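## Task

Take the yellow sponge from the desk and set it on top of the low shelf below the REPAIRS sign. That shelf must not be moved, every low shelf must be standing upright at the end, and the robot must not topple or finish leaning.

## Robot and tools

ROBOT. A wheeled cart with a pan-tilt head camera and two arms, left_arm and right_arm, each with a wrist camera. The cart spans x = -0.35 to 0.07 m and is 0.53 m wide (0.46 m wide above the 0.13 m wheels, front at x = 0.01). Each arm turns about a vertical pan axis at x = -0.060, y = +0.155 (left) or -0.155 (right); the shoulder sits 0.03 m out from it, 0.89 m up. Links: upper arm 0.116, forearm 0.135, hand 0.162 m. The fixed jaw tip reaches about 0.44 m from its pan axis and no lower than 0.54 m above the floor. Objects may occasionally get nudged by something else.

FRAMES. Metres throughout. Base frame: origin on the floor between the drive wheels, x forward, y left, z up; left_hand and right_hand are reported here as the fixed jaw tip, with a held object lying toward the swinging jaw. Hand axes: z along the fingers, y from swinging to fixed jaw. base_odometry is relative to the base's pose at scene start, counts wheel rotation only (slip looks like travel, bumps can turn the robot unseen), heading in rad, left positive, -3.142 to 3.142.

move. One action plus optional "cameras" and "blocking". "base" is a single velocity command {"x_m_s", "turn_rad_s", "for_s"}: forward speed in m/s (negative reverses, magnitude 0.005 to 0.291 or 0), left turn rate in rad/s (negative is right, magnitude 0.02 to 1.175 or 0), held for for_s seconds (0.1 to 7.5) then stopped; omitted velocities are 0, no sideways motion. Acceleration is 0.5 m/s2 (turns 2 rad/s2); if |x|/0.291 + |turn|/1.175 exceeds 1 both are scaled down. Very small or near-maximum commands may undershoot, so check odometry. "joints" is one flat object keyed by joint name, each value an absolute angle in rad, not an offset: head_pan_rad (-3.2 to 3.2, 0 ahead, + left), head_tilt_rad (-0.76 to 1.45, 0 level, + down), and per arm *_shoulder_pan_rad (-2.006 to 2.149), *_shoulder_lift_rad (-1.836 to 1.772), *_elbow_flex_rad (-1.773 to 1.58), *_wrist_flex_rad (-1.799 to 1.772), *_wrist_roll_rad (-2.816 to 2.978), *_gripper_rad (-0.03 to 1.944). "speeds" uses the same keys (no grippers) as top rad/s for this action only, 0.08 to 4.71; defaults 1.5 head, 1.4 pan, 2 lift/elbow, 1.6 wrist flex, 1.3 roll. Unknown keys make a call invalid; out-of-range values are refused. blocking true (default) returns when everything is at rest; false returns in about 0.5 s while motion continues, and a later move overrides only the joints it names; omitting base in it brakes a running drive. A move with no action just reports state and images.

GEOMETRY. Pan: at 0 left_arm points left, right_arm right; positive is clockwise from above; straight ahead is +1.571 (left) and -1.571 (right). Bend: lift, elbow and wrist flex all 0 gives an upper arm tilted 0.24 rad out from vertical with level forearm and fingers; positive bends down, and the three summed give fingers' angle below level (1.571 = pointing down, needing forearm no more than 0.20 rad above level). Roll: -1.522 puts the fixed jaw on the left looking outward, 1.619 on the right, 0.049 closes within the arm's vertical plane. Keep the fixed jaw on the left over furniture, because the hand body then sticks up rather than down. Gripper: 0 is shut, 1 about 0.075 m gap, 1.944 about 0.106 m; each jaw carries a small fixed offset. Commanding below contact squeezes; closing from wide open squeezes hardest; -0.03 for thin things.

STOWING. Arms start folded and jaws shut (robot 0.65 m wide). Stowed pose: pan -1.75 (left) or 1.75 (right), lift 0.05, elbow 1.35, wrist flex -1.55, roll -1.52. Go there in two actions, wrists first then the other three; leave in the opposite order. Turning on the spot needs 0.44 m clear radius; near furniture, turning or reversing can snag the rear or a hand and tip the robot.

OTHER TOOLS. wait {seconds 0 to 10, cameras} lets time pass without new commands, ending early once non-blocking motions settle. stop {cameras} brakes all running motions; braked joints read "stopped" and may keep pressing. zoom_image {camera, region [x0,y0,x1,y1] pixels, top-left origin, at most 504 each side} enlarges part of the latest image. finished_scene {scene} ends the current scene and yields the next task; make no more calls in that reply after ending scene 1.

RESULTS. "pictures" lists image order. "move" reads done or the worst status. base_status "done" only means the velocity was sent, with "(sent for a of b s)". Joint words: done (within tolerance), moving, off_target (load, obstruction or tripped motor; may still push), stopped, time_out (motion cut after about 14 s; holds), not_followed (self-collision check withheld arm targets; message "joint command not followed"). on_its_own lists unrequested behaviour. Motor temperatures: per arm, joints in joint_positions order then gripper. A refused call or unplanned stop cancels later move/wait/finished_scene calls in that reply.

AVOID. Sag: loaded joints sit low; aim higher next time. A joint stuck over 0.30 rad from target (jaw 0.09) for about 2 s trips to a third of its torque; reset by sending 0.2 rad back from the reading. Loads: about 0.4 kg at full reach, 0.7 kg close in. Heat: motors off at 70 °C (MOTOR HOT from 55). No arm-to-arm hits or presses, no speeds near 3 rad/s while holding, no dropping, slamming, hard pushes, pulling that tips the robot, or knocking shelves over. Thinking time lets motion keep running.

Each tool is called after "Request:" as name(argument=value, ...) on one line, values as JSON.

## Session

Request:
move(joints={"head_pan_rad":0,"head_tilt_rad":0.3}, speeds={"head_tilt_rad":3}, cameras=["head_camera"])

Request:
move(joints={"head_pan_rad":-0.8,"head_tilt_rad":0.2}, speeds={"head_pan_rad":3}, cameras=["head_camera"])

Request:
move(joints={"head_pan_rad":-1.6}, speeds={"head_pan_rad":3}, cameras=["head_camera"])

Request:
move(joints={"head_pan_rad":0.8}, speeds={"head_pan_rad":3}, cameras=["head_camera"])

Request:
move(joints={"head_pan_rad":1.6}, speeds={"head_pan_rad":3}, cameras=["head_camera"])

Request:
move(joints={"head_pan_rad":2.4}, speeds={"head_pan_rad":3}, cameras=["head_camera"])

Scene clock: 0.77 s.
Motor temperatures (°C): left_arm=[31 31 31 31 32 28] | right_arm=[30 28 27 27 30 28]
move: done
base_odometry: x=+0.000 y=+0.000 heading=+0.000
base_status: not commanded
joint_positions: head_pan_rad=+0.000 head_tilt_rad=+0.292 left_arm_shoulder_pan_rad=+0.000 left_arm_shoulder_lift_rad=-1.704 left_arm_elbow_flex_rad=+1.478 left_arm_wrist_flex_rad=+0.984 left_arm_wrist_roll_rad=-0.001 left_arm_gripper_rad=+0.000 right_arm_shoulder_pan_rad=+0.001 right_arm_shoulder_lift_rad=-1.670 right_arm_elbow_flex_rad=+1.496 right_arm_wrist_flex_rad=+1.032 right_arm_wrist_roll_rad=+0.000 right_arm_gripper_rad=+0.000
joint_status: all done
left_hand: x=-0.0600 y=+0.3116 z=+0.8261 quat_wxyz=(+0.395, -0.918, +0.023, +0.010) (m; base frame)
right_hand: x=-0.0602 y=-0.3015 z=+0.8125 quat_wxyz=(+0.008, +0.023, +0.937, -0.348) (m; base frame)
pictures: head_camera
Images, in order (width x height): head_camera 644x476.

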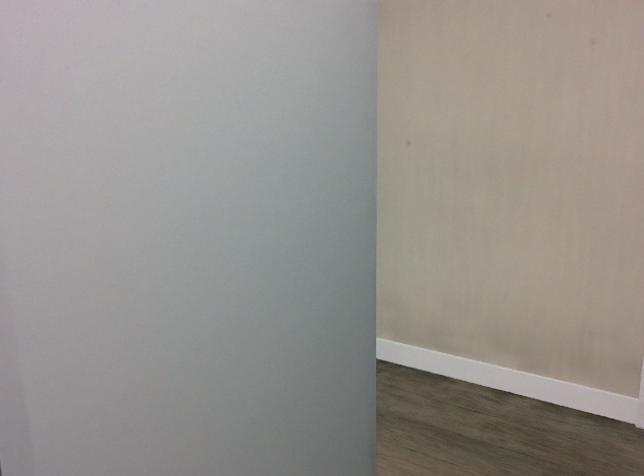

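Scene clock: 1.70 s.
move: done
base_odometry: x=+0.000 y=+0.000 heading=+0.000
base_status: not commanded
joint_positions: head_pan_rad=-0.790 head_tilt_rad=+0.212 left_arm_shoulder_pan_rad=+0.000 left_arm_shoulder_lift_rad=-1.704 left_arm_elbow_flex_rad=+1.478 left_arm_wrist_flex_rad=+0.984 left_arm_wrist_roll_rad=-0.001 left_arm_gripper_rad=+0.000 right_arm_shoulder_pan_rad=+0.001 right_arm_shoulder_lift_rad=-1.670 right_arm_elbow_flex_rad=+1.496 right_arm_wrist_flex_rad=+1.032 right_arm_wrist_roll_rad=+0.000 right_arm_gripper_rad=+0.000
joint_status: all done
left_hand: x=-0.0600 y=+0.3116 z=+0.8261 quat_wxyz=(+0.395, -0.918, +0.023, +0.010) (m; base frame)
right_hand: x=-0.0602 y=-0.3015 z=+0.8125 quat_wxyz=(+0.008, +0.023, +0.937, -0.348) (m; base frame)
pictures: head_camera
Images, in order (width x height): head_camera 644x476.

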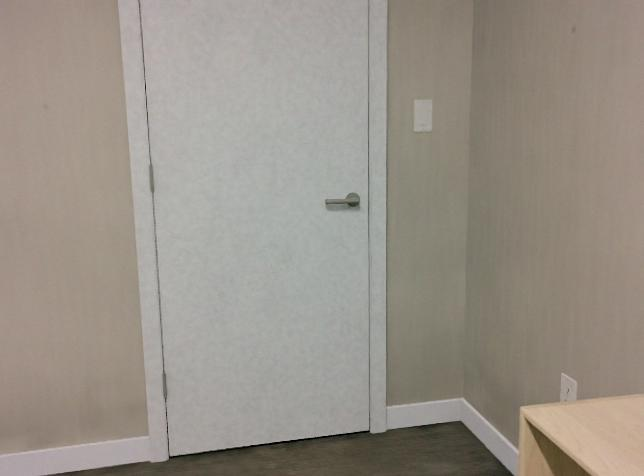

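Scene clock: 2.63 s.
move: done
base_odometry: x=+0.000 y=+0.000 heading=+0.000
base_status: not commanded
joint_positions: head_pan_rad=-1.591 head_tilt_rad=+0.212 left_arm_shoulder_pan_rad=+0.000 left_arm_shoulder_lift_rad=-1.704 left_arm_elbow_flex_rad=+1.478 left_arm_wrist_flex_rad=+0.984 left_arm_wrist_roll_rad=-0.001 left_arm_gripper_rad=+0.000 right_arm_shoulder_pan_rad=+0.001 right_arm_shoulder_lift_rad=-1.670 right_arm_elbow_flex_rad=+1.496 right_arm_wrist_flex_rad=+1.032 right_arm_wrist_roll_rad=+0.000 right_arm_gripper_rad=+0.000
joint_status: all done
left_hand: x=-0.0600 y=+0.3116 z=+0.8261 quat_wxyz=(+0.395, -0.918, +0.023, +0.010) (m; base frame)
right_hand: x=-0.0602 y=-0.3015 z=+0.8125 quat_wxyz=(+0.008, +0.023, +0.937, -0.348) (m; base frame)
pictures: head_camera
Images, in order (width x height): head_camera 644x476.

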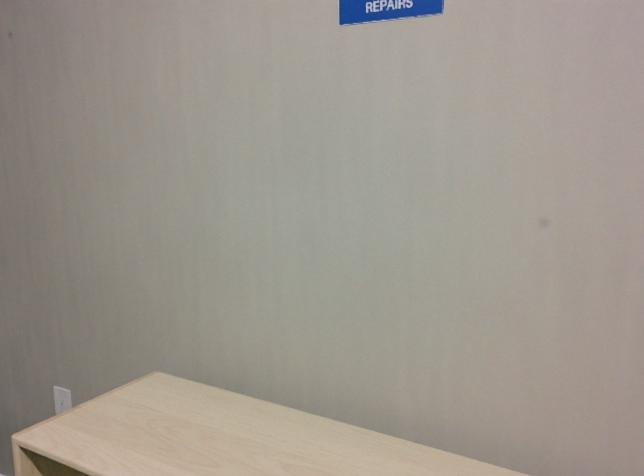

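Scene clock: 4.10 s.
move: done
base_odometry: x=+0.000 y=+0.000 heading=+0.000
base_status: not commanded
joint_positions: head_pan_rad=+0.790 head_tilt_rad=+0.212 left_arm_shoulder_pan_rad=+0.000 left_arm_shoulder_lift_rad=-1.704 left_arm_elbow_flex_rad=+1.478 left_arm_wrist_flex_rad=+0.984 left_arm_wrist_roll_rad=-0.001 left_arm_gripper_rad=+0.000 right_arm_shoulder_pan_rad=+0.001 right_arm_shoulder_lift_rad=-1.670 right_arm_elbow_flex_rad=+1.496 right_arm_wrist_flex_rad=+1.032 right_arm_wrist_roll_rad=+0.000 right_arm_gripper_rad=+0.000
joint_status: all done
left_hand: x=-0.0600 y=+0.3116 z=+0.8261 quat_wxyz=(+0.395, -0.918, +0.023, +0.010) (m; base frame)
right_hand: x=-0.0602 y=-0.3015 z=+0.8125 quat_wxyz=(+0.008, +0.023, +0.937, -0.348) (m; base frame)
pictures: head_camera
Images, in order (width x height): head_camera 644x476.

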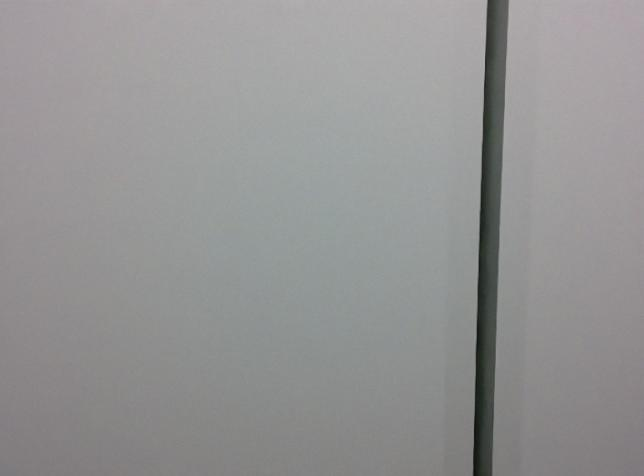

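Scene clock: 5.03 s.
move: done
base_odometry: x=+0.000 y=+0.000 heading=+0.000
base_status: not commanded
joint_positions: head_pan_rad=+1.589 head_tilt_rad=+0.212 left_arm_shoulder_pan_rad=+0.000 left_arm_shoulder_lift_rad=-1.704 left_arm_elbow_flex_rad=+1.478 left_arm_wrist_flex_rad=+0.984 left_arm_wrist_roll_rad=-0.001 left_arm_gripper_rad=+0.000 right_arm_shoulder_pan_rad=+0.001 right_arm_shoulder_lift_rad=-1.670 right_arm_elbow_flex_rad=+1.496 right_arm_wrist_flex_rad=+1.032 right_arm_wrist_roll_rad=+0.000 right_arm_gripper_rad=+0.000
joint_status: all done
left_hand: x=-0.0600 y=+0.3116 z=+0.8261 quat_wxyz=(+0.395, -0.918, +0.023, +0.010) (m; base frame)
right_hand: x=-0.0602 y=-0.3015 z=+0.8125 quat_wxyz=(+0.008, +0.023, +0.937, -0.348) (m; base frame)
pictures: head_camera
Images, in order (width x height): head_camera 644x476.

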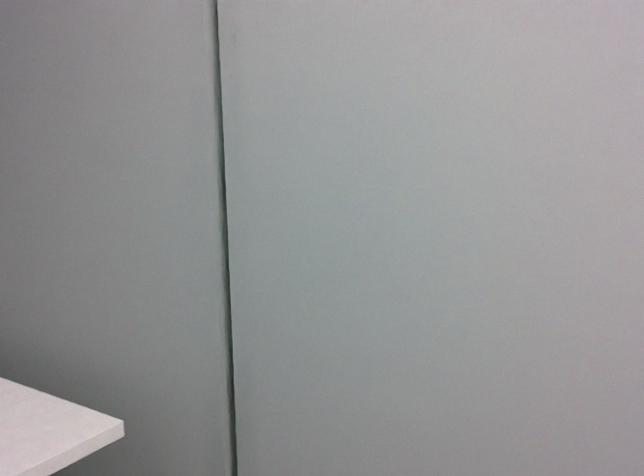

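Scene clock: 5.97 s.
move: done
base_odometry: x=+0.000 y=+0.000 heading=+0.000
base_status: not commanded
joint_positions: head_pan_rad=+2.390 head_tilt_rad=+0.212 left_arm_shoulder_pan_rad=+0.000 left_arm_shoulder_lift_rad=-1.704 left_arm_elbow_flex_rad=+1.478 left_arm_wrist_flex_rad=+0.984 left_arm_wrist_roll_rad=-0.001 left_arm_gripper_rad=+0.000 right_arm_shoulder_pan_rad=+0.001 right_arm_shoulder_lift_rad=-1.670 right_arm_elbow_flex_rad=+1.496 right_arm_wrist_flex_rad=+1.032 right_arm_wrist_roll_rad=+0.000 right_arm_gripper_rad=+0.000
joint_status: all done
left_hand: x=-0.0600 y=+0.3116 z=+0.8261 quat_wxyz=(+0.395, -0.918, +0.023, +0.010) (m; base frame)
right_hand: x=-0.0602 y=-0.3015 z=+0.8125 quat_wxyz=(+0.008, +0.023, +0.937, -0.348) (m; base frame)
pictures: head_camera
Images, in order (width x height): head_camera 644x476.

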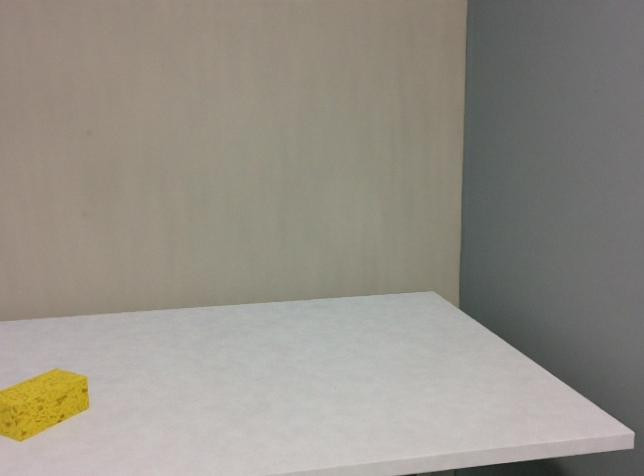

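Request:
move(base={"turn_rad_s":0.9,"for_s":2.84}, joints={"head_pan_rad":0.25,"head_tilt_rad":0.75}, cameras=["head_camera"])

Scene clock: 26.67 s.
move: done
base_odometry: x=-0.001 y=+0.000 heading=+2.549
base_status: done (sent for 2.83 of 2.83 s)
joint_positions: head_pan_rad=+0.259 head_tilt_rad=+0.744 left_arm_shoulder_pan_rad=-0.004 left_arm_shoulder_lift_rad=-1.704 left_arm_elbow_flex_rad=+1.478 left_arm_wrist_flex_rad=+0.984 left_arm_wrist_roll_rad=-0.001 left_arm_gripper_rad=+0.000 right_arm_shoulder_pan_rad=-0.002 right_arm_shoulder_lift_rad=-1.670 right_arm_elbow_flex_rad=+1.496 right_arm_wrist_flex_rad=+1.032 right_arm_wrist_roll_rad=+0.000 right_arm_gripper_rad=+0.000
joint_status: all done
left_hand: x=-0.0607 y=+0.3116 z=+0.8261 quat_wxyz=(+0.395, -0.918, +0.021, +0.011) (m; base frame)
right_hand: x=-0.0597 y=-0.3015 z=+0.8125 quat_wxyz=(+0.009, +0.022, +0.937, -0.348) (m; base frame)
pictures: head_camera
Images, in order (width x height): head_camera 644x476.

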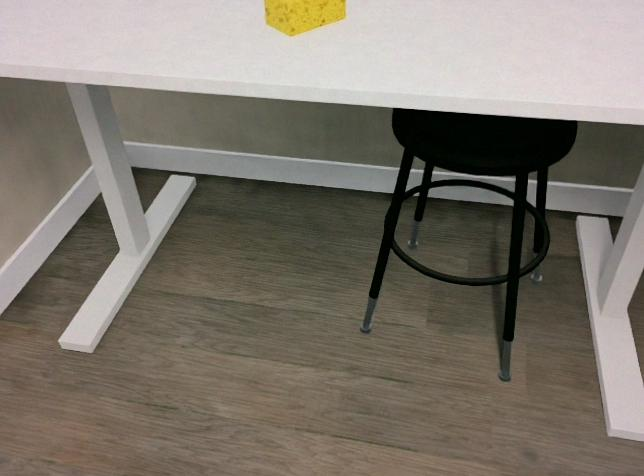

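Request:
move(base={"turn_rad_s":0.9,"for_s":0.83})

Request:
move(base={"x_m_s":0.27,"for_s":1.55})

Request:
move(base={"turn_rad_s":-0.9,"for_s":0.84}, joints={"left_arm_shoulder_pan_rad":1.0,"left_arm_shoulder_lift_rad":-0.4,"left_arm_elbow_flex_rad":0.3,"left_arm_wrist_flex_rad":0.85,"left_arm_wrist_roll_rad":-1.522,"left_arm_gripper_rad":1.7,"head_pan_rad":0.0,"head_tilt_rad":0.75}, cameras=["head_camera"])

Scene clock: 58.67 s.
move: done
base_odometry: x=-0.001 y=+0.000 heading=-2.984
base_status: done (sent for 0.83 of 0.83 s)
joint_positions: head_pan_rad=+0.259 head_tilt_rad=+0.744 left_arm_shoulder_pan_rad=-0.004 left_arm_shoulder_lift_rad=-1.704 left_arm_elbow_flex_rad=+1.478 left_arm_wrist_flex_rad=+0.984 left_arm_wrist_roll_rad=-0.001 left_arm_gripper_rad=+0.000 right_arm_shoulder_pan_rad=-0.002 right_arm_shoulder_lift_rad=-1.670 right_arm_elbow_flex_rad=+1.496 right_arm_wrist_flex_rad=+1.032 right_arm_wrist_roll_rad=+0.000 right_arm_gripper_rad=+0.000
joint_status: not commanded
left_hand: x=-0.0607 y=+0.3116 z=+0.8261 quat_wxyz=(+0.395, -0.918, +0.021, +0.011) (m; base frame)
right_hand: x=-0.0597 y=-0.3015 z=+0.8125 quat_wxyz=(+0.009, +0.022, +0.937, -0.348) (m; base frame)
pictures: none

Scene clock: 61.43 s.
move: done
base_odometry: x=-0.419 y=-0.067 heading=-2.985
base_status: done (sent for 1.57 of 1.57 s)
joint_positions: head_pan_rad=+0.259 head_tilt_rad=+0.744 left_arm_shoulder_pan_rad=-0.004 left_arm_shoulder_lift_rad=-1.704 left_arm_elbow_flex_rad=+1.478 left_arm_wrist_flex_rad=+0.984 left_arm_wrist_roll_rad=-0.001 left_arm_gripper_rad=+0.000 right_arm_shoulder_pan_rad=+0.003 right_arm_shoulder_lift_rad=-1.670 right_arm_elbow_flex_rad=+1.496 right_arm_wrist_flex_rad=+1.032 right_arm_wrist_roll_rad=+0.000 right_arm_gripper_rad=+0.000
joint_status: not commanded
left_hand: x=-0.0607 y=+0.3116 z=+0.8261 quat_wxyz=(+0.395, -0.918, +0.021, +0.011) (m; base frame)
right_hand: x=-0.0604 y=-0.3015 z=+0.8125 quat_wxyz=(+0.008, +0.024, +0.937, -0.348) (m; base frame)
pictures: none

Scene clock: 63.40 s.
move: done
base_odometry: x=-0.418 y=-0.067 heading=+2.551
base_status: done (sent for 0.83 of 0.83 s)
joint_positions: head_pan_rad=+0.009 head_tilt_rad=+0.744 left_arm_shoulder_pan_rad=+0.994 left_arm_shoulder_lift_rad=-0.400 left_arm_elbow_flex_rad=+0.338 left_arm_wrist_flex_rad=+0.863 left_arm_wrist_roll_rad=-1.518 left_arm_gripper_rad=+1.692 right_arm_shoulder_pan_rad=+0.004 right_arm_shoulder_lift_rad=-1.670 right_arm_elbow_flex_rad=+1.496 right_arm_wrist_flex_rad=+1.032 right_arm_wrist_roll_rad=+0.000 right_arm_gripper_rad=+0.000
joint_status: all done
left_hand: x=+0.1523 y=+0.3023 z=+0.9067 quat_wxyz=(+0.360, -0.265, +0.888, +0.106) (m; base frame)
right_hand: x=-0.0606 y=-0.3015 z=+0.8125 quat_wxyz=(+0.008, +0.025, +0.937, -0.348) (m; base frame)
pictures: head_camera
Images, in order (width x height): head_camera 644x476.

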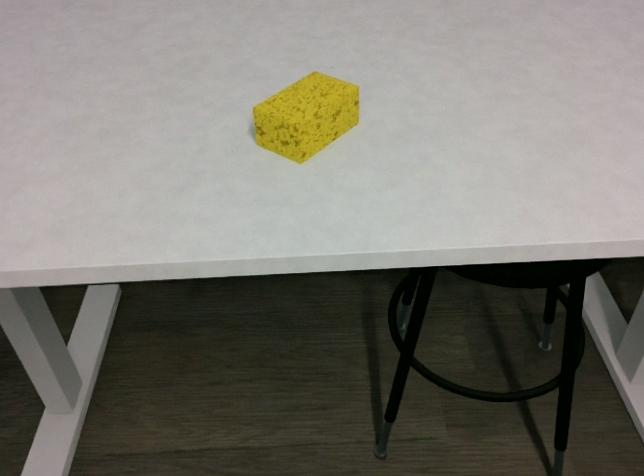

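Request:
move(base={"turn_rad_s":0.25,"for_s":0.4}, joints={"left_arm_shoulder_pan_rad":2.05,"left_arm_shoulder_lift_rad":0.15,"left_arm_elbow_flex_rad":-0.45,"left_arm_wrist_flex_rad":0.65,"left_arm_wrist_roll_rad":-1.75,"head_tilt_rad":0.9})

Request:
move(base={"x_m_s":0.2,"for_s":1.2}, cameras=["head_camera","left_wrist_camera"])

Scene clock: 89.37 s.
move: done
base_odometry: x=-0.418 y=-0.067 heading=+2.650
base_status: done (sent for 0.4 of 0.4 s)
joint_positions: head_pan_rad=+0.009 head_tilt_rad=+0.894 left_arm_shoulder_pan_rad=+2.042 left_arm_shoulder_lift_rad=+0.157 left_arm_elbow_flex_rad=-0.414 left_arm_wrist_flex_rad=+0.663 left_arm_wrist_roll_rad=-1.754 left_arm_gripper_rad=+1.692 right_arm_shoulder_pan_rad=-0.002 right_arm_shoulder_lift_rad=-1.670 right_arm_elbow_flex_rad=+1.496 right_arm_wrist_flex_rad=+1.032 right_arm_wrist_roll_rad=+0.000 right_arm_gripper_rad=+0.000
joint_status: all done
left_hand: x=+0.2579 y=+0.0016 z=+0.9781 quat_wxyz=(+0.546, +0.288, +0.784, -0.066) (m; base frame)
right_hand: x=-0.0597 y=-0.3015 z=+0.8125 quat_wxyz=(+0.009, +0.022, +0.937, -0.348) (m; base frame)
pictures: none

Scene clock: 91.57 s.
move: done
base_odometry: x=-0.630 y=+0.047 heading=+2.647
base_status: done (sent for 1.2 of 1.2 s)
joint_positions: head_pan_rad=+0.009 head_tilt_rad=+0.894 left_arm_shoulder_pan_rad=+2.042 left_arm_shoulder_lift_rad=+0.157 left_arm_elbow_flex_rad=-0.414 left_arm_wrist_flex_rad=+0.663 left_arm_wrist_roll_rad=-1.754 left_arm_gripper_rad=+1.692 right_arm_shoulder_pan_rad=+0.000 right_arm_shoulder_lift_rad=-1.670 right_arm_elbow_flex_rad=+1.496 right_arm_wrist_flex_rad=+1.032 right_arm_wrist_roll_rad=+0.000 right_arm_gripper_rad=+0.000
joint_status: not commanded
left_hand: x=+0.2579 y=+0.0016 z=+0.9781 quat_wxyz=(+0.546, +0.288, +0.784, -0.066) (m; base frame)
right_hand: x=-0.0600 y=-0.3015 z=+0.8125 quat_wxyz=(+0.009, +0.023, +0.937, -0.348) (m; base frame)
pictures: head_camera, left_wrist_camera
Images, in order (width x height): head_camera 644x476, left_wrist_camera 644x476.

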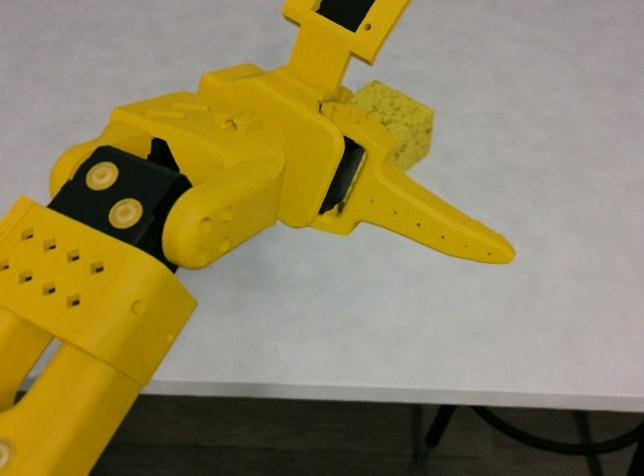

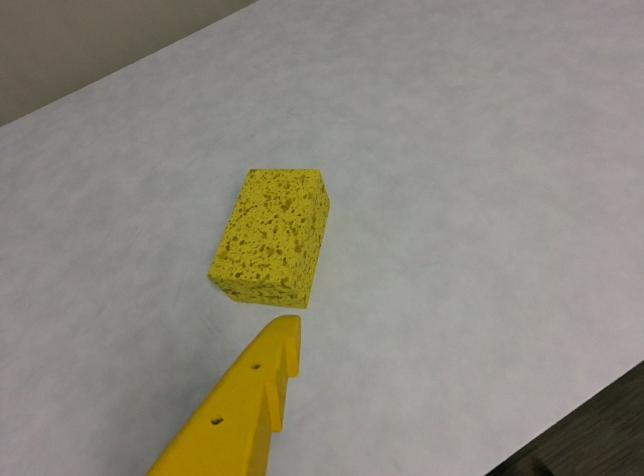

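Request:
move(base={"x_m_s":0.15,"for_s":0.6}, joints={"left_arm_shoulder_pan_rad":1.96})

Request:
move(joints={"left_arm_shoulder_lift_rad":0.45,"left_arm_elbow_flex_rad":-0.65,"left_arm_wrist_flex_rad":0.75}, cameras=["head_camera","left_wrist_camera"])

Scene clock: 114.73 s.
move: done
base_odometry: x=-0.709 y=+0.090 heading=+2.648
base_status: done (sent for 0.6 of 0.6 s)
joint_positions: head_pan_rad=+0.009 head_tilt_rad=+0.894 left_arm_shoulder_pan_rad=+1.961 left_arm_shoulder_lift_rad=+0.157 left_arm_elbow_flex_rad=-0.414 left_arm_wrist_flex_rad=+0.663 left_arm_wrist_roll_rad=-1.754 left_arm_gripper_rad=+1.692 right_arm_shoulder_pan_rad=+0.001 right_arm_shoulder_lift_rad=-1.670 right_arm_elbow_flex_rad=+1.496 right_arm_wrist_flex_rad=+1.032 right_arm_wrist_roll_rad=+0.000 right_arm_gripper_rad=+0.000
joint_status: all done
left_hand: x=+0.2693 y=+0.0279 z=+0.9781 quat_wxyz=(+0.548, +0.256, +0.795, -0.043) (m; base frame)
right_hand: x=-0.0602 y=-0.3015 z=+0.8125 quat_wxyz=(+0.008, +0.023, +0.937, -0.348) (m; base frame)
pictures: none

Scene clock: 115.73 s.
move: done
base_odometry: x=-0.709 y=+0.090 heading=+2.648
base_status: not commanded
joint_positions: head_pan_rad=+0.009 head_tilt_rad=+0.894 left_arm_shoulder_pan_rad=+1.961 left_arm_shoulder_lift_rad=+0.464 left_arm_elbow_flex_rad=-0.613 left_arm_wrist_flex_rad=+0.747 left_arm_wrist_roll_rad=-1.754 left_arm_gripper_rad=+1.692 right_arm_shoulder_pan_rad=+0.001 right_arm_shoulder_lift_rad=-1.670 right_arm_elbow_flex_rad=+1.496 right_arm_wrist_flex_rad=+1.032 right_arm_wrist_roll_rad=+0.000 right_arm_gripper_rad=+0.000
joint_status: all done
left_hand: x=+0.2870 y=+0.0207 z=+0.9183 quat_wxyz=(+0.466, +0.270, +0.842, -0.037) (m; base frame)
right_hand: x=-0.0602 y=-0.3015 z=+0.8125 quat_wxyz=(+0.008, +0.023, +0.937, -0.348) (m; base frame)
pictures: head_camera, left_wrist_camera
Images, in order (width x height): head_camera 644x476, left_wrist_camera 644x476.

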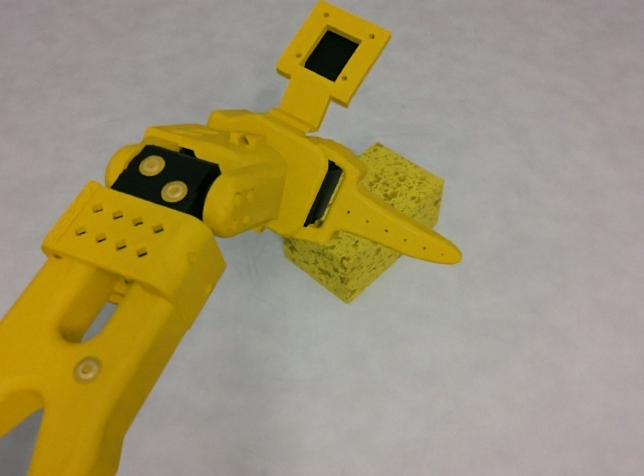

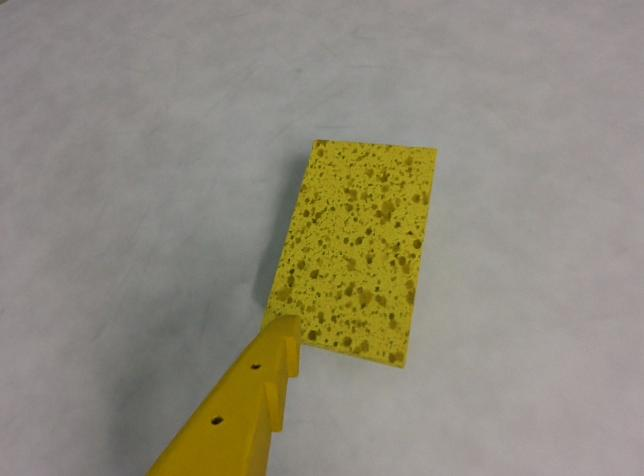

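Request:
move(joints={"left_arm_shoulder_pan_rad":1.89,"left_arm_shoulder_lift_rad":0.62,"left_arm_elbow_flex_rad":-0.84,"left_arm_wrist_flex_rad":0.68}, cameras=["left_wrist_camera"])

Request:
move(joints={"left_arm_shoulder_lift_rad":0.78,"left_arm_elbow_flex_rad":-0.88,"left_arm_wrist_flex_rad":0.66}, speeds={"left_arm_shoulder_lift_rad":0.4,"left_arm_elbow_flex_rad":0.2}, cameras=["head_camera","left_wrist_camera"])

Scene clock: 138.17 s.
move: done
base_odometry: x=-0.709 y=+0.090 heading=+2.648
base_status: not commanded
joint_positions: head_pan_rad=+0.009 head_tilt_rad=+0.894 left_arm_shoulder_pan_rad=+1.892 left_arm_shoulder_lift_rad=+0.633 left_arm_elbow_flex_rad=-0.802 left_arm_wrist_flex_rad=+0.694 left_arm_wrist_roll_rad=-1.754 left_arm_gripper_rad=+1.692 right_arm_shoulder_pan_rad=+0.001 right_arm_shoulder_lift_rad=-1.670 right_arm_elbow_flex_rad=+1.496 right_arm_wrist_flex_rad=+1.032 right_arm_wrist_roll_rad=+0.000 right_arm_gripper_rad=+0.000
joint_status: all done
left_hand: x=+0.3138 y=+0.0388 z=+0.9171 quat_wxyz=(+0.499, +0.236, +0.833, -0.022) (m; base frame)
right_hand: x=-0.0602 y=-0.3015 z=+0.8125 quat_wxyz=(+0.008, +0.023, +0.937, -0.348) (m; base frame)
pictures: left_wrist_camera
Images, in order (width x height): left_wrist_camera 644x476.

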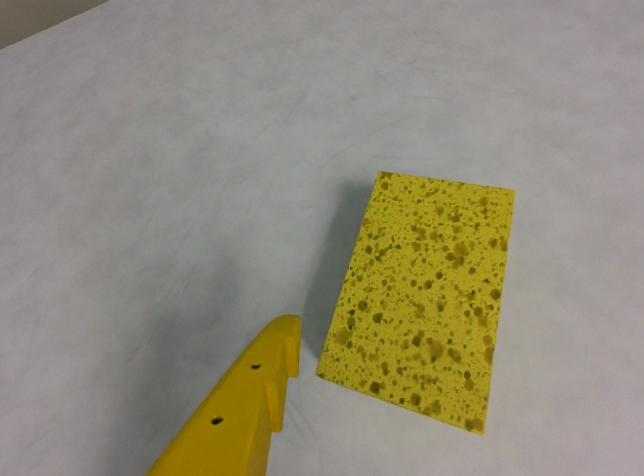

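Scene clock: 139.03 s.
move: done
base_odometry: x=-0.709 y=+0.090 heading=+2.648
base_status: not commanded
joint_positions: head_pan_rad=+0.009 head_tilt_rad=+0.894 left_arm_shoulder_pan_rad=+1.892 left_arm_shoulder_lift_rad=+0.797 left_arm_elbow_flex_rad=-0.842 left_arm_wrist_flex_rad=+0.674 left_arm_wrist_roll_rad=-1.754 left_arm_gripper_rad=+1.692 right_arm_shoulder_pan_rad=+0.001 right_arm_shoulder_lift_rad=-1.670 right_arm_elbow_flex_rad=+1.496 right_arm_wrist_flex_rad=+1.032 right_arm_wrist_roll_rad=+0.000 right_arm_gripper_rad=+0.000
joint_status: all done
left_hand: x=+0.3180 y=+0.0374 z=+0.8708 quat_wxyz=(+0.453, +0.243, +0.857, -0.020) (m; base frame)
right_hand: x=-0.0602 y=-0.3015 z=+0.8125 quat_wxyz=(+0.008, +0.023, +0.937, -0.348) (m; base frame)
pictures: head_camera, left_wrist_camera
Images, in order (width x height): head_camera 644x476, left_wrist_camera 644x476.

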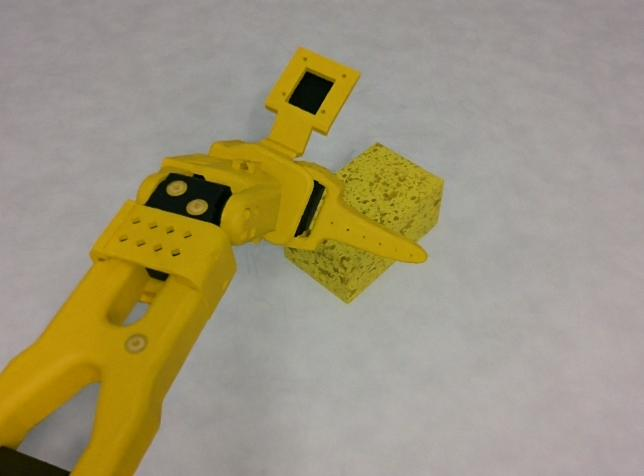

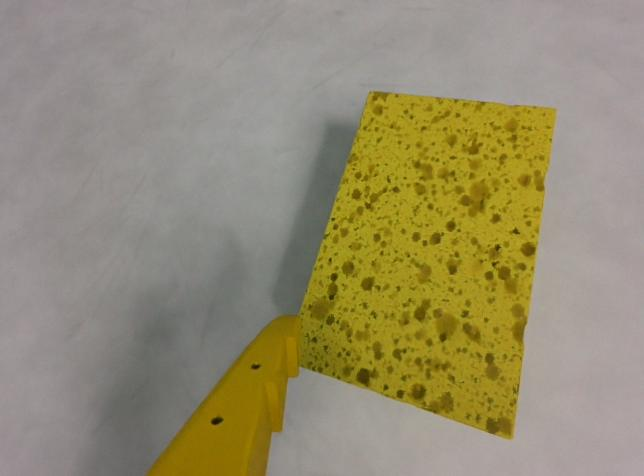

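Request:
move(base={"x_m_s":0.05,"for_s":0.4})

Request:
move(joints={"left_arm_shoulder_lift_rad":0.89,"left_arm_elbow_flex_rad":-0.96,"left_arm_wrist_flex_rad":0.64}, speeds={"left_arm_shoulder_lift_rad":0.3,"left_arm_elbow_flex_rad":0.25}, cameras=["left_wrist_camera"])

Scene clock: 150.70 s.
move: done
base_odometry: x=-0.727 y=+0.099 heading=+2.648
base_status: done (sent for 0.4 of 0.4 s)
joint_positions: head_pan_rad=+0.009 head_tilt_rad=+0.894 left_arm_shoulder_pan_rad=+1.893 left_arm_shoulder_lift_rad=+0.797 left_arm_elbow_flex_rad=-0.842 left_arm_wrist_flex_rad=+0.674 left_arm_wrist_roll_rad=-1.754 left_arm_gripper_rad=+1.692 right_arm_shoulder_pan_rad=+0.000 right_arm_shoulder_lift_rad=-1.670 right_arm_elbow_flex_rad=+1.496 right_arm_wrist_flex_rad=+1.032 right_arm_wrist_roll_rad=+0.000 right_arm_gripper_rad=+0.000
joint_status: not commanded
left_hand: x=+0.3178 y=+0.0368 z=+0.8708 quat_wxyz=(+0.453, +0.244, +0.857, -0.020) (m; base frame)
right_hand: x=-0.0600 y=-0.3015 z=+0.8125 quat_wxyz=(+0.009, +0.023, +0.937, -0.348) (m; base frame)
pictures: none

Scene clock: 151.53 s.
move: done
base_odometry: x=-0.727 y=+0.099 heading=+2.648
base_status: not commanded
joint_positions: head_pan_rad=+0.009 head_tilt_rad=+0.894 left_arm_shoulder_pan_rad=+1.893 left_arm_shoulder_lift_rad=+0.906 left_arm_elbow_flex_rad=-0.923 left_arm_wrist_flex_rad=+0.652 left_arm_wrist_roll_rad=-1.754 left_arm_gripper_rad=+1.692 right_arm_shoulder_pan_rad=+0.000 right_arm_shoulder_lift_rad=-1.670 right_arm_elbow_flex_rad=+1.496 right_arm_wrist_flex_rad=+1.032 right_arm_wrist_roll_rad=+0.000 right_arm_gripper_rad=+0.000
joint_status: all done
left_hand: x=+0.3230 y=+0.0351 z=+0.8550 quat_wxyz=(+0.451, +0.244, +0.858, -0.020) (m; base frame)
right_hand: x=-0.0600 y=-0.3015 z=+0.8125 quat_wxyz=(+0.009, +0.023, +0.937, -0.348) (m; base frame)
pictures: left_wrist_camera
Images, in order (width x height): left_wrist_camera 644x476.

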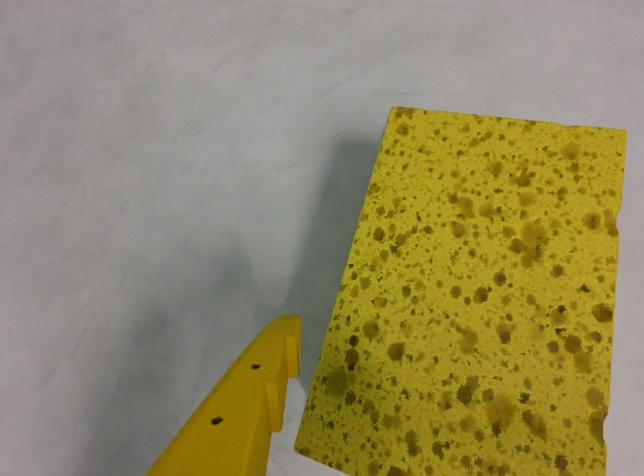

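Request:
move(joints={"left_arm_gripper_rad":0.65}, cameras=["left_wrist_camera"])

Scene clock: 157.03 s.
move: done
base_odometry: x=-0.727 y=+0.099 heading=+2.648
base_status: not commanded
joint_positions: head_pan_rad=+0.009 head_tilt_rad=+0.894 left_arm_shoulder_pan_rad=+1.893 left_arm_shoulder_lift_rad=+0.906 left_arm_elbow_flex_rad=-0.923 left_arm_wrist_flex_rad=+0.652 left_arm_wrist_roll_rad=-1.754 left_arm_gripper_rad=+0.657 right_arm_shoulder_pan_rad=+0.000 right_arm_shoulder_lift_rad=-1.670 right_arm_elbow_flex_rad=+1.496 right_arm_wrist_flex_rad=+1.032 right_arm_wrist_roll_rad=+0.000 right_arm_gripper_rad=+0.000
joint_status: all done
left_hand: x=+0.3230 y=+0.0351 z=+0.8550 quat_wxyz=(+0.451, +0.244, +0.858, -0.020) (m; base frame)
right_hand: x=-0.0600 y=-0.3015 z=+0.8125 quat_wxyz=(+0.009, +0.023, +0.937, -0.348) (m; base frame)
pictures: left_wrist_camera
Images, in order (width x height): left_wrist_camera 644x476.

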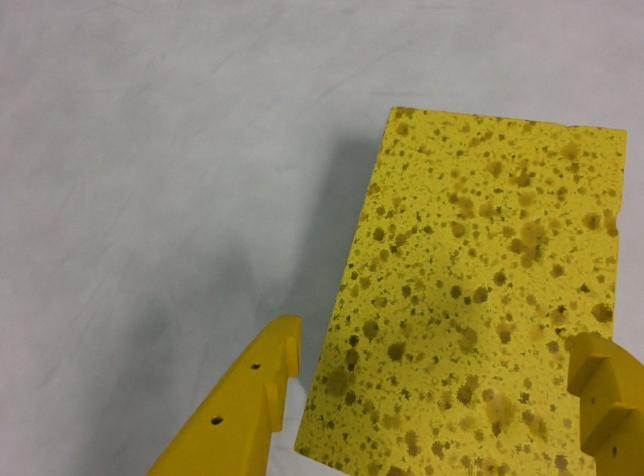

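Request:
move(joints={"left_arm_gripper_rad":1.75})

Request:
move(joints={"left_arm_shoulder_lift_rad":0.9,"left_arm_elbow_flex_rad":-0.77,"left_arm_wrist_flex_rad":0.47}, speeds={"left_arm_elbow_flex_rad":0.2,"left_arm_wrist_flex_rad":0.25}, cameras=["head_camera","left_wrist_camera"])

Scene clock: 170.53 s.
move: done
base_odometry: x=-0.727 y=+0.099 heading=+2.648
base_status: not commanded
joint_positions: head_pan_rad=+0.009 head_tilt_rad=+0.894 left_arm_shoulder_pan_rad=+1.893 left_arm_shoulder_lift_rad=+0.906 left_arm_elbow_flex_rad=-0.923 left_arm_wrist_flex_rad=+0.652 left_arm_wrist_roll_rad=-1.754 left_arm_gripper_rad=+1.743 right_arm_shoulder_pan_rad=+0.000 right_arm_shoulder_lift_rad=-1.670 right_arm_elbow_flex_rad=+1.496 right_arm_wrist_flex_rad=+1.032 right_arm_wrist_roll_rad=+0.000 right_arm_gripper_rad=+0.000
joint_status: all done
left_hand: x=+0.3230 y=+0.0351 z=+0.8550 quat_wxyz=(+0.451, +0.244, +0.858, -0.020) (m; base frame)
right_hand: x=-0.0600 y=-0.3015 z=+0.8125 quat_wxyz=(+0.009, +0.023, +0.937, -0.348) (m; base frame)
pictures: none

Scene clock: 171.87 s.
move: done
base_odometry: x=-0.727 y=+0.099 heading=+2.648
base_status: not commanded
joint_positions: head_pan_rad=+0.009 head_tilt_rad=+0.894 left_arm_shoulder_pan_rad=+1.893 left_arm_shoulder_lift_rad=+0.918 left_arm_elbow_flex_rad=-0.766 left_arm_wrist_flex_rad=+0.484 left_arm_wrist_roll_rad=-1.754 left_arm_gripper_rad=+1.743 right_arm_shoulder_pan_rad=+0.000 right_arm_shoulder_lift_rad=-1.670 right_arm_elbow_flex_rad=+1.496 right_arm_wrist_flex_rad=+1.032 right_arm_wrist_roll_rad=+0.000 right_arm_gripper_rad=+0.000
joint_status: all done
left_hand: x=+0.3229 y=+0.0351 z=+0.8310 quat_wxyz=(+0.451, +0.244, +0.858, -0.020) (m; base frame)
right_hand: x=-0.0600 y=-0.3015 z=+0.8125 quat_wxyz=(+0.009, +0.023, +0.937, -0.348) (m; base frame)
pictures: head_camera, left_wrist_camera
Images, in order (width x height): head_camera 644x476, left_wrist_camera 644x476.

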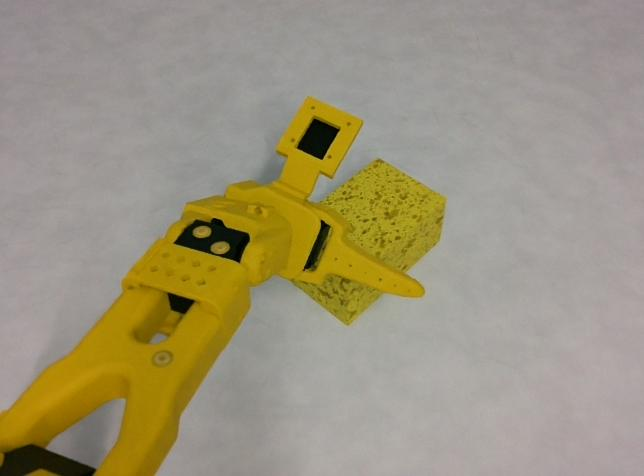

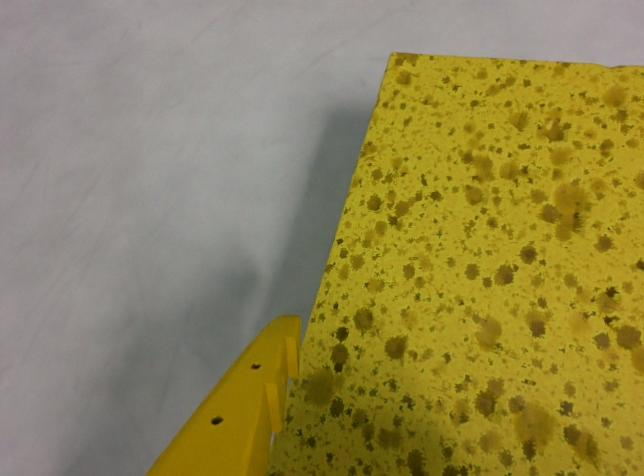

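Request:
move(joints={"left_arm_shoulder_pan_rad":1.875})

Request:
move(joints={"left_arm_shoulder_lift_rad":0.92,"left_arm_elbow_flex_rad":-0.67,"left_arm_wrist_flex_rad":0.4}, speeds={"left_arm_elbow_flex_rad":0.2,"left_arm_wrist_flex_rad":0.25}, cameras=["left_wrist_camera"])

Scene clock: 179.43 s.
move: done
base_odometry: x=-0.727 y=+0.099 heading=+2.648
base_status: not commanded
joint_positions: head_pan_rad=+0.009 head_tilt_rad=+0.894 left_arm_shoulder_pan_rad=+1.875 left_arm_shoulder_lift_rad=+0.918 left_arm_elbow_flex_rad=-0.766 left_arm_wrist_flex_rad=+0.484 left_arm_wrist_roll_rad=-1.754 left_arm_gripper_rad=+1.743 right_arm_shoulder_pan_rad=+0.000 right_arm_shoulder_lift_rad=-1.670 right_arm_elbow_flex_rad=+1.496 right_arm_wrist_flex_rad=+1.032 right_arm_wrist_roll_rad=+0.000 right_arm_gripper_rad=+0.000
joint_status: all done
left_hand: x=+0.3250 y=+0.0422 z=+0.8310 quat_wxyz=(+0.451, +0.236, +0.861, -0.016) (m; base frame)
right_hand: x=-0.0600 y=-0.3015 z=+0.8125 quat_wxyz=(+0.009, +0.023, +0.937, -0.348) (m; base frame)
pictures: none

Scene clock: 180.30 s.
move: done
base_odometry: x=-0.727 y=+0.099 heading=+2.648
base_status: not commanded
joint_positions: head_pan_rad=+0.009 head_tilt_rad=+0.894 left_arm_shoulder_pan_rad=+1.873 left_arm_shoulder_lift_rad=+0.936 left_arm_elbow_flex_rad=-0.668 left_arm_wrist_flex_rad=+0.413 left_arm_wrist_roll_rad=-1.754 left_arm_gripper_rad=+1.743 right_arm_shoulder_pan_rad=+0.000 right_arm_shoulder_lift_rad=-1.670 right_arm_elbow_flex_rad=+1.496 right_arm_wrist_flex_rad=+1.032 right_arm_wrist_roll_rad=+0.000 right_arm_gripper_rad=+0.000
joint_status: all done
left_hand: x=+0.3192 y=+0.0447 z=+0.8076 quat_wxyz=(+0.430, +0.238, +0.871, -0.015) (m; base frame)
right_hand: x=-0.0600 y=-0.3015 z=+0.8125 quat_wxyz=(+0.009, +0.023, +0.937, -0.348) (m; base frame)
pictures: left_wrist_camera
Images, in order (width x height): left_wrist_camera 644x476.

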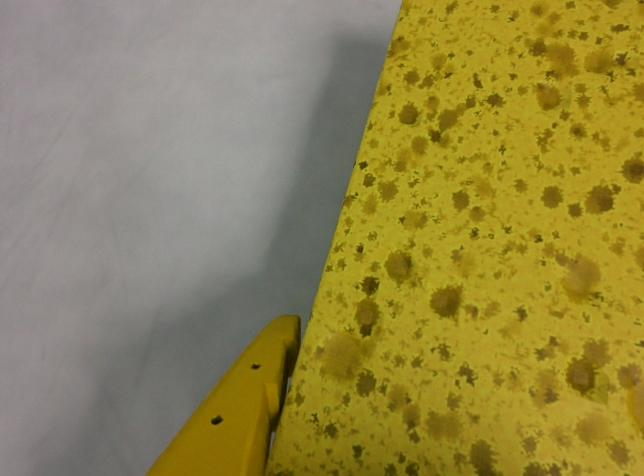

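Close.

Request:
move(joints={"left_arm_gripper_rad":0.6}, cameras=["left_wrist_camera"])

Scene clock: 184.37 s.
move: off_target
base_odometry: x=-0.727 y=+0.099 heading=+2.648
base_status: not commanded
joint_positions: head_pan_rad=+0.009 head_tilt_rad=+0.894 left_arm_shoulder_pan_rad=+1.884 left_arm_shoulder_lift_rad=+0.935 left_arm_elbow_flex_rad=-0.673 left_arm_wrist_flex_rad=+0.398 left_arm_wrist_roll_rad=-1.745 left_arm_gripper_rad=+0.925 right_arm_shoulder_pan_rad=+0.000 right_arm_shoulder_lift_rad=-1.670 right_arm_elbow_flex_rad=+1.496 right_arm_wrist_flex_rad=+1.032 right_arm_wrist_roll_rad=+0.000 right_arm_gripper_rad=+0.000
joint_status: left_arm_gripper_rad off_target (ended at +0.925, target +0.600)
left_hand: x=+0.3201 y=+0.0399 z=+0.8113 quat_wxyz=(+0.440, +0.238, +0.866, -0.020) (m; base frame)
right_hand: x=-0.0600 y=-0.3015 z=+0.8125 quat_wxyz=(+0.009, +0.023, +0.937, -0.348) (m; base frame)
pictures: left_wrist_camera
Images, in order (width x height): left_wrist_camera 644x476.

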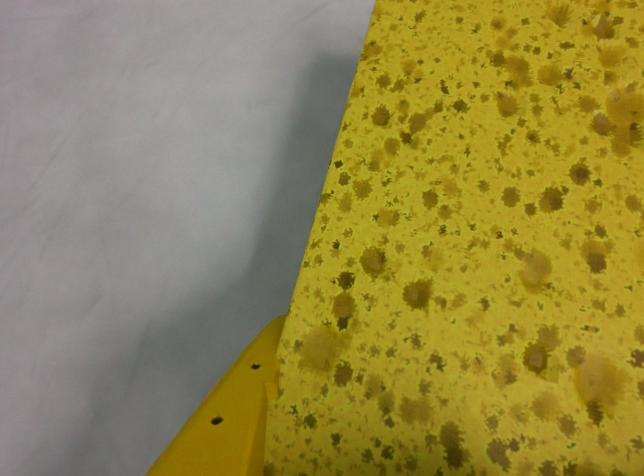

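Request:
move(joints={"left_arm_gripper_rad":0.83,"left_arm_shoulder_lift_rad":0.4}, speeds={"left_arm_shoulder_lift_rad":0.7}, cameras=["left_wrist_camera"])

Request:
move(base={"x_m_s":-0.28,"for_s":4.4}, joints={"left_arm_shoulder_lift_rad":-0.4,"left_arm_elbow_flex_rad":0.3,"left_arm_wrist_flex_rad":0.76,"left_arm_shoulder_pan_rad":1.7}, speeds={"left_arm_shoulder_lift_rad":0.7,"left_arm_elbow_flex_rad":0.8})

Request:
move(base={"turn_rad_s":0.8,"for_s":1.9}, joints={"head_pan_rad":0,"head_tilt_rad":0.7}, cameras=["head_camera","left_wrist_camera"])

Scene clock: 215.27 s.
move: off_target
base_odometry: x=-0.727 y=+0.099 heading=+2.648
base_status: not commanded
joint_positions: head_pan_rad=+0.009 head_tilt_rad=+0.894 left_arm_shoulder_pan_rad=+1.873 left_arm_shoulder_lift_rad=+0.471 left_arm_elbow_flex_rad=-0.664 left_arm_wrist_flex_rad=+0.410 left_arm_wrist_roll_rad=-1.754 left_arm_gripper_rad=+0.945 right_arm_shoulder_pan_rad=+0.000 right_arm_shoulder_lift_rad=-1.670 right_arm_elbow_flex_rad=+1.496 right_arm_wrist_flex_rad=+1.032 right_arm_wrist_roll_rad=+0.000 right_arm_gripper_rad=+0.000
joint_status: left_arm_gripper_rad off_target (ended at +0.945, target +0.830); the others done
left_hand: x=+0.3193 y=+0.0446 z=+0.9793 quat_wxyz=(+0.626, +0.206, +0.752, -0.022) (m; base frame)
right_hand: x=-0.0600 y=-0.3015 z=+0.8125 quat_wxyz=(+0.009, +0.023, +0.937, -0.348) (m; base frame)
pictures: left_wrist_camera
Images, in order (width x height): left_wrist_camera 644x476.

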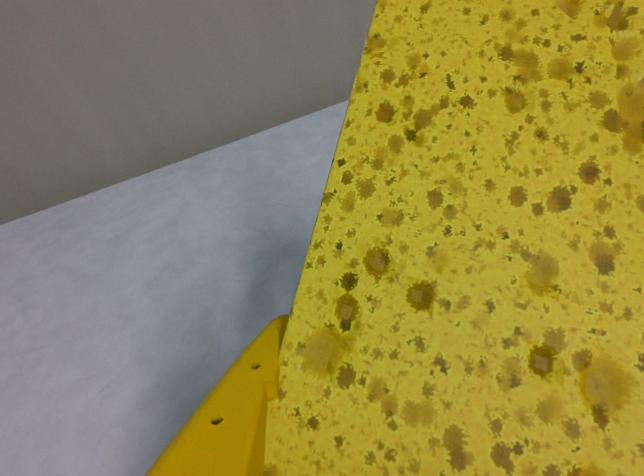

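Scene clock: 221.07 s.
move: done
base_odometry: x=+0.360 y=-0.482 heading=+2.651
base_status: done (sent for 4.4 of 4.4 s)
joint_positions: head_pan_rad=+0.009 head_tilt_rad=+0.894 left_arm_shoulder_pan_rad=+1.704 left_arm_shoulder_lift_rad=-0.357 left_arm_elbow_flex_rad=+0.306 left_arm_wrist_flex_rad=+0.757 left_arm_wrist_roll_rad=-1.754 left_arm_gripper_rad=+0.945 right_arm_shoulder_pan_rad=+0.004 right_arm_shoulder_lift_rad=-1.670 right_arm_elbow_flex_rad=+1.496 right_arm_wrist_flex_rad=+1.032 right_arm_wrist_roll_rad=+0.000 right_arm_gripper_rad=+0.000
joint_status: all done
left_hand: x=+0.2136 y=+0.1259 z=+0.9184 quat_wxyz=(+0.419, +0.165, +0.893, +0.021) (m; base frame)
right_hand: x=-0.0606 y=-0.3015 z=+0.8125 quat_wxyz=(+0.008, +0.025, +0.937, -0.348) (m; base frame)
pictures: none

Scene clock: 223.77 s.
move: done
base_odometry: x=+0.360 y=-0.482 heading=-2.114
base_status: done (sent for 1.9 of 1.9 s)
joint_positions: head_pan_rad=+0.009 head_tilt_rad=+0.713 left_arm_shoulder_pan_rad=+1.697 left_arm_shoulder_lift_rad=-0.357 left_arm_elbow_flex_rad=+0.306 left_arm_wrist_flex_rad=+0.757 left_arm_wrist_roll_rad=-1.754 left_arm_gripper_rad=+0.945 right_arm_shoulder_pan_rad=-0.002 right_arm_shoulder_lift_rad=-1.670 right_arm_elbow_flex_rad=+1.496 right_arm_wrist_flex_rad=+1.032 right_arm_wrist_roll_rad=+0.000 right_arm_gripper_rad=+0.000
joint_status: all done
left_hand: x=+0.2138 y=+0.1280 z=+0.9184 quat_wxyz=(+0.419, +0.162, +0.893, +0.022) (m; base frame)
right_hand: x=-0.0597 y=-0.3015 z=+0.8125 quat_wxyz=(+0.009, +0.022, +0.937, -0.348) (m; base frame)
pictures: head_camera, left_wrist_camera
Images, in order (width x height): head_camera 644x476, left_wrist_camera 644x476.

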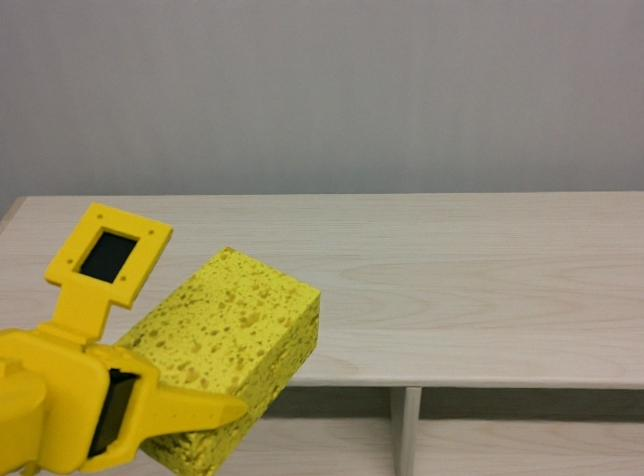

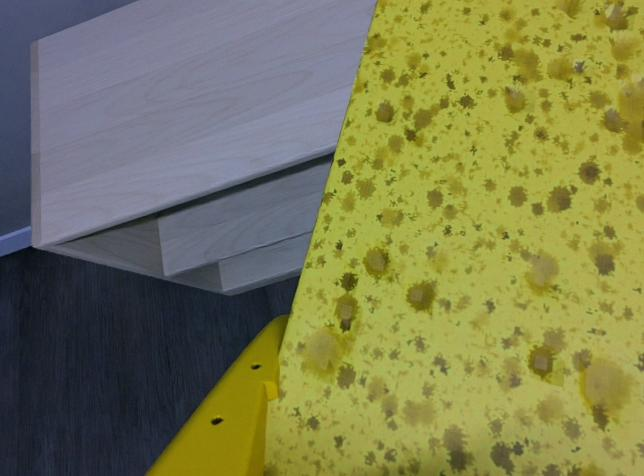

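Request:
move(base={"x_m_s":0.2,"for_s":1.58}, joints={"left_arm_shoulder_pan_rad":1.6})

Request:
move(joints={"left_arm_shoulder_lift_rad":1.3,"left_arm_elbow_flex_rad":-0.45,"left_arm_wrist_flex_rad":-0.15,"head_tilt_rad":1.0}, speeds={"left_arm_shoulder_lift_rad":1.0,"left_arm_elbow_flex_rad":0.5,"left_arm_wrist_flex_rad":0.6}, cameras=["head_camera","left_wrist_camera"])

Scene clock: 249.93 s.
move: done
base_odometry: x=+0.198 y=-0.751 heading=-2.112
base_status: done (sent for 1.57 of 1.57 s)
joint_positions: head_pan_rad=+0.009 head_tilt_rad=+0.713 left_arm_shoulder_pan_rad=+1.606 left_arm_shoulder_lift_rad=-0.357 left_arm_elbow_flex_rad=+0.306 left_arm_wrist_flex_rad=+0.757 left_arm_wrist_roll_rad=-1.754 left_arm_gripper_rad=+0.945 right_arm_shoulder_pan_rad=+0.001 right_arm_shoulder_lift_rad=-1.670 right_arm_elbow_flex_rad=+1.496 right_arm_wrist_flex_rad=+1.032 right_arm_wrist_roll_rad=+0.000 right_arm_gripper_rad=+0.000
joint_status: all done
left_hand: x=+0.2151 y=+0.1528 z=+0.9184 quat_wxyz=(+0.417, +0.121, +0.900, +0.041) (m; base frame)
right_hand: x=-0.0602 y=-0.3015 z=+0.8125 quat_wxyz=(+0.008, +0.023, +0.937, -0.348) (m; base frame)
pictures: none

Scene clock: 252.33 s.
move: done
base_odometry: x=+0.198 y=-0.751 heading=-2.112
base_status: not commanded
joint_positions: head_pan_rad=+0.009 head_tilt_rad=+0.994 left_arm_shoulder_pan_rad=+1.606 left_arm_shoulder_lift_rad=+1.317 left_arm_elbow_flex_rad=-0.417 left_arm_wrist_flex_rad=-0.135 left_arm_wrist_roll_rad=-1.754 left_arm_gripper_rad=+0.945 right_arm_shoulder_pan_rad=+0.001 right_arm_shoulder_lift_rad=-1.670 right_arm_elbow_flex_rad=+1.496 right_arm_wrist_flex_rad=+1.032 right_arm_wrist_roll_rad=+0.000 right_arm_gripper_rad=+0.000
joint_status: all done
left_hand: x=+0.2912 y=+0.1501 z=+0.6827 quat_wxyz=(+0.390, +0.123, +0.912, +0.038) (m; base frame)
right_hand: x=-0.0602 y=-0.3015 z=+0.8125 quat_wxyz=(+0.008, +0.023, +0.937, -0.348) (m; base frame)
pictures: head_camera, left_wrist_camera
Images, in order (width x height): head_camera 644x476, left_wrist_camera 644x476.

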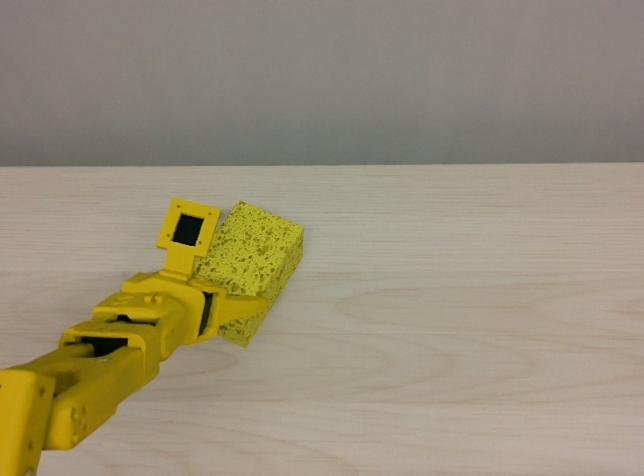

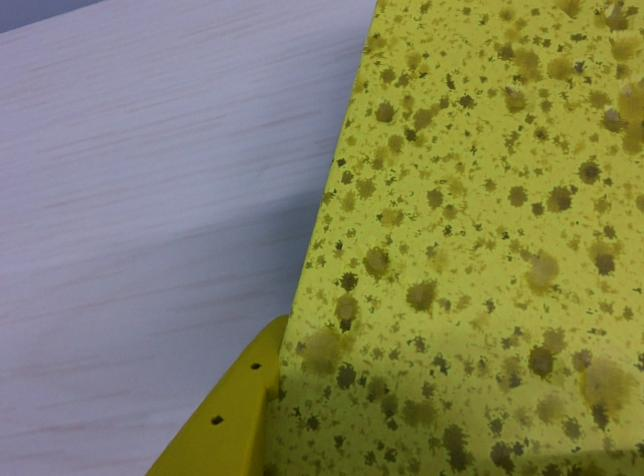

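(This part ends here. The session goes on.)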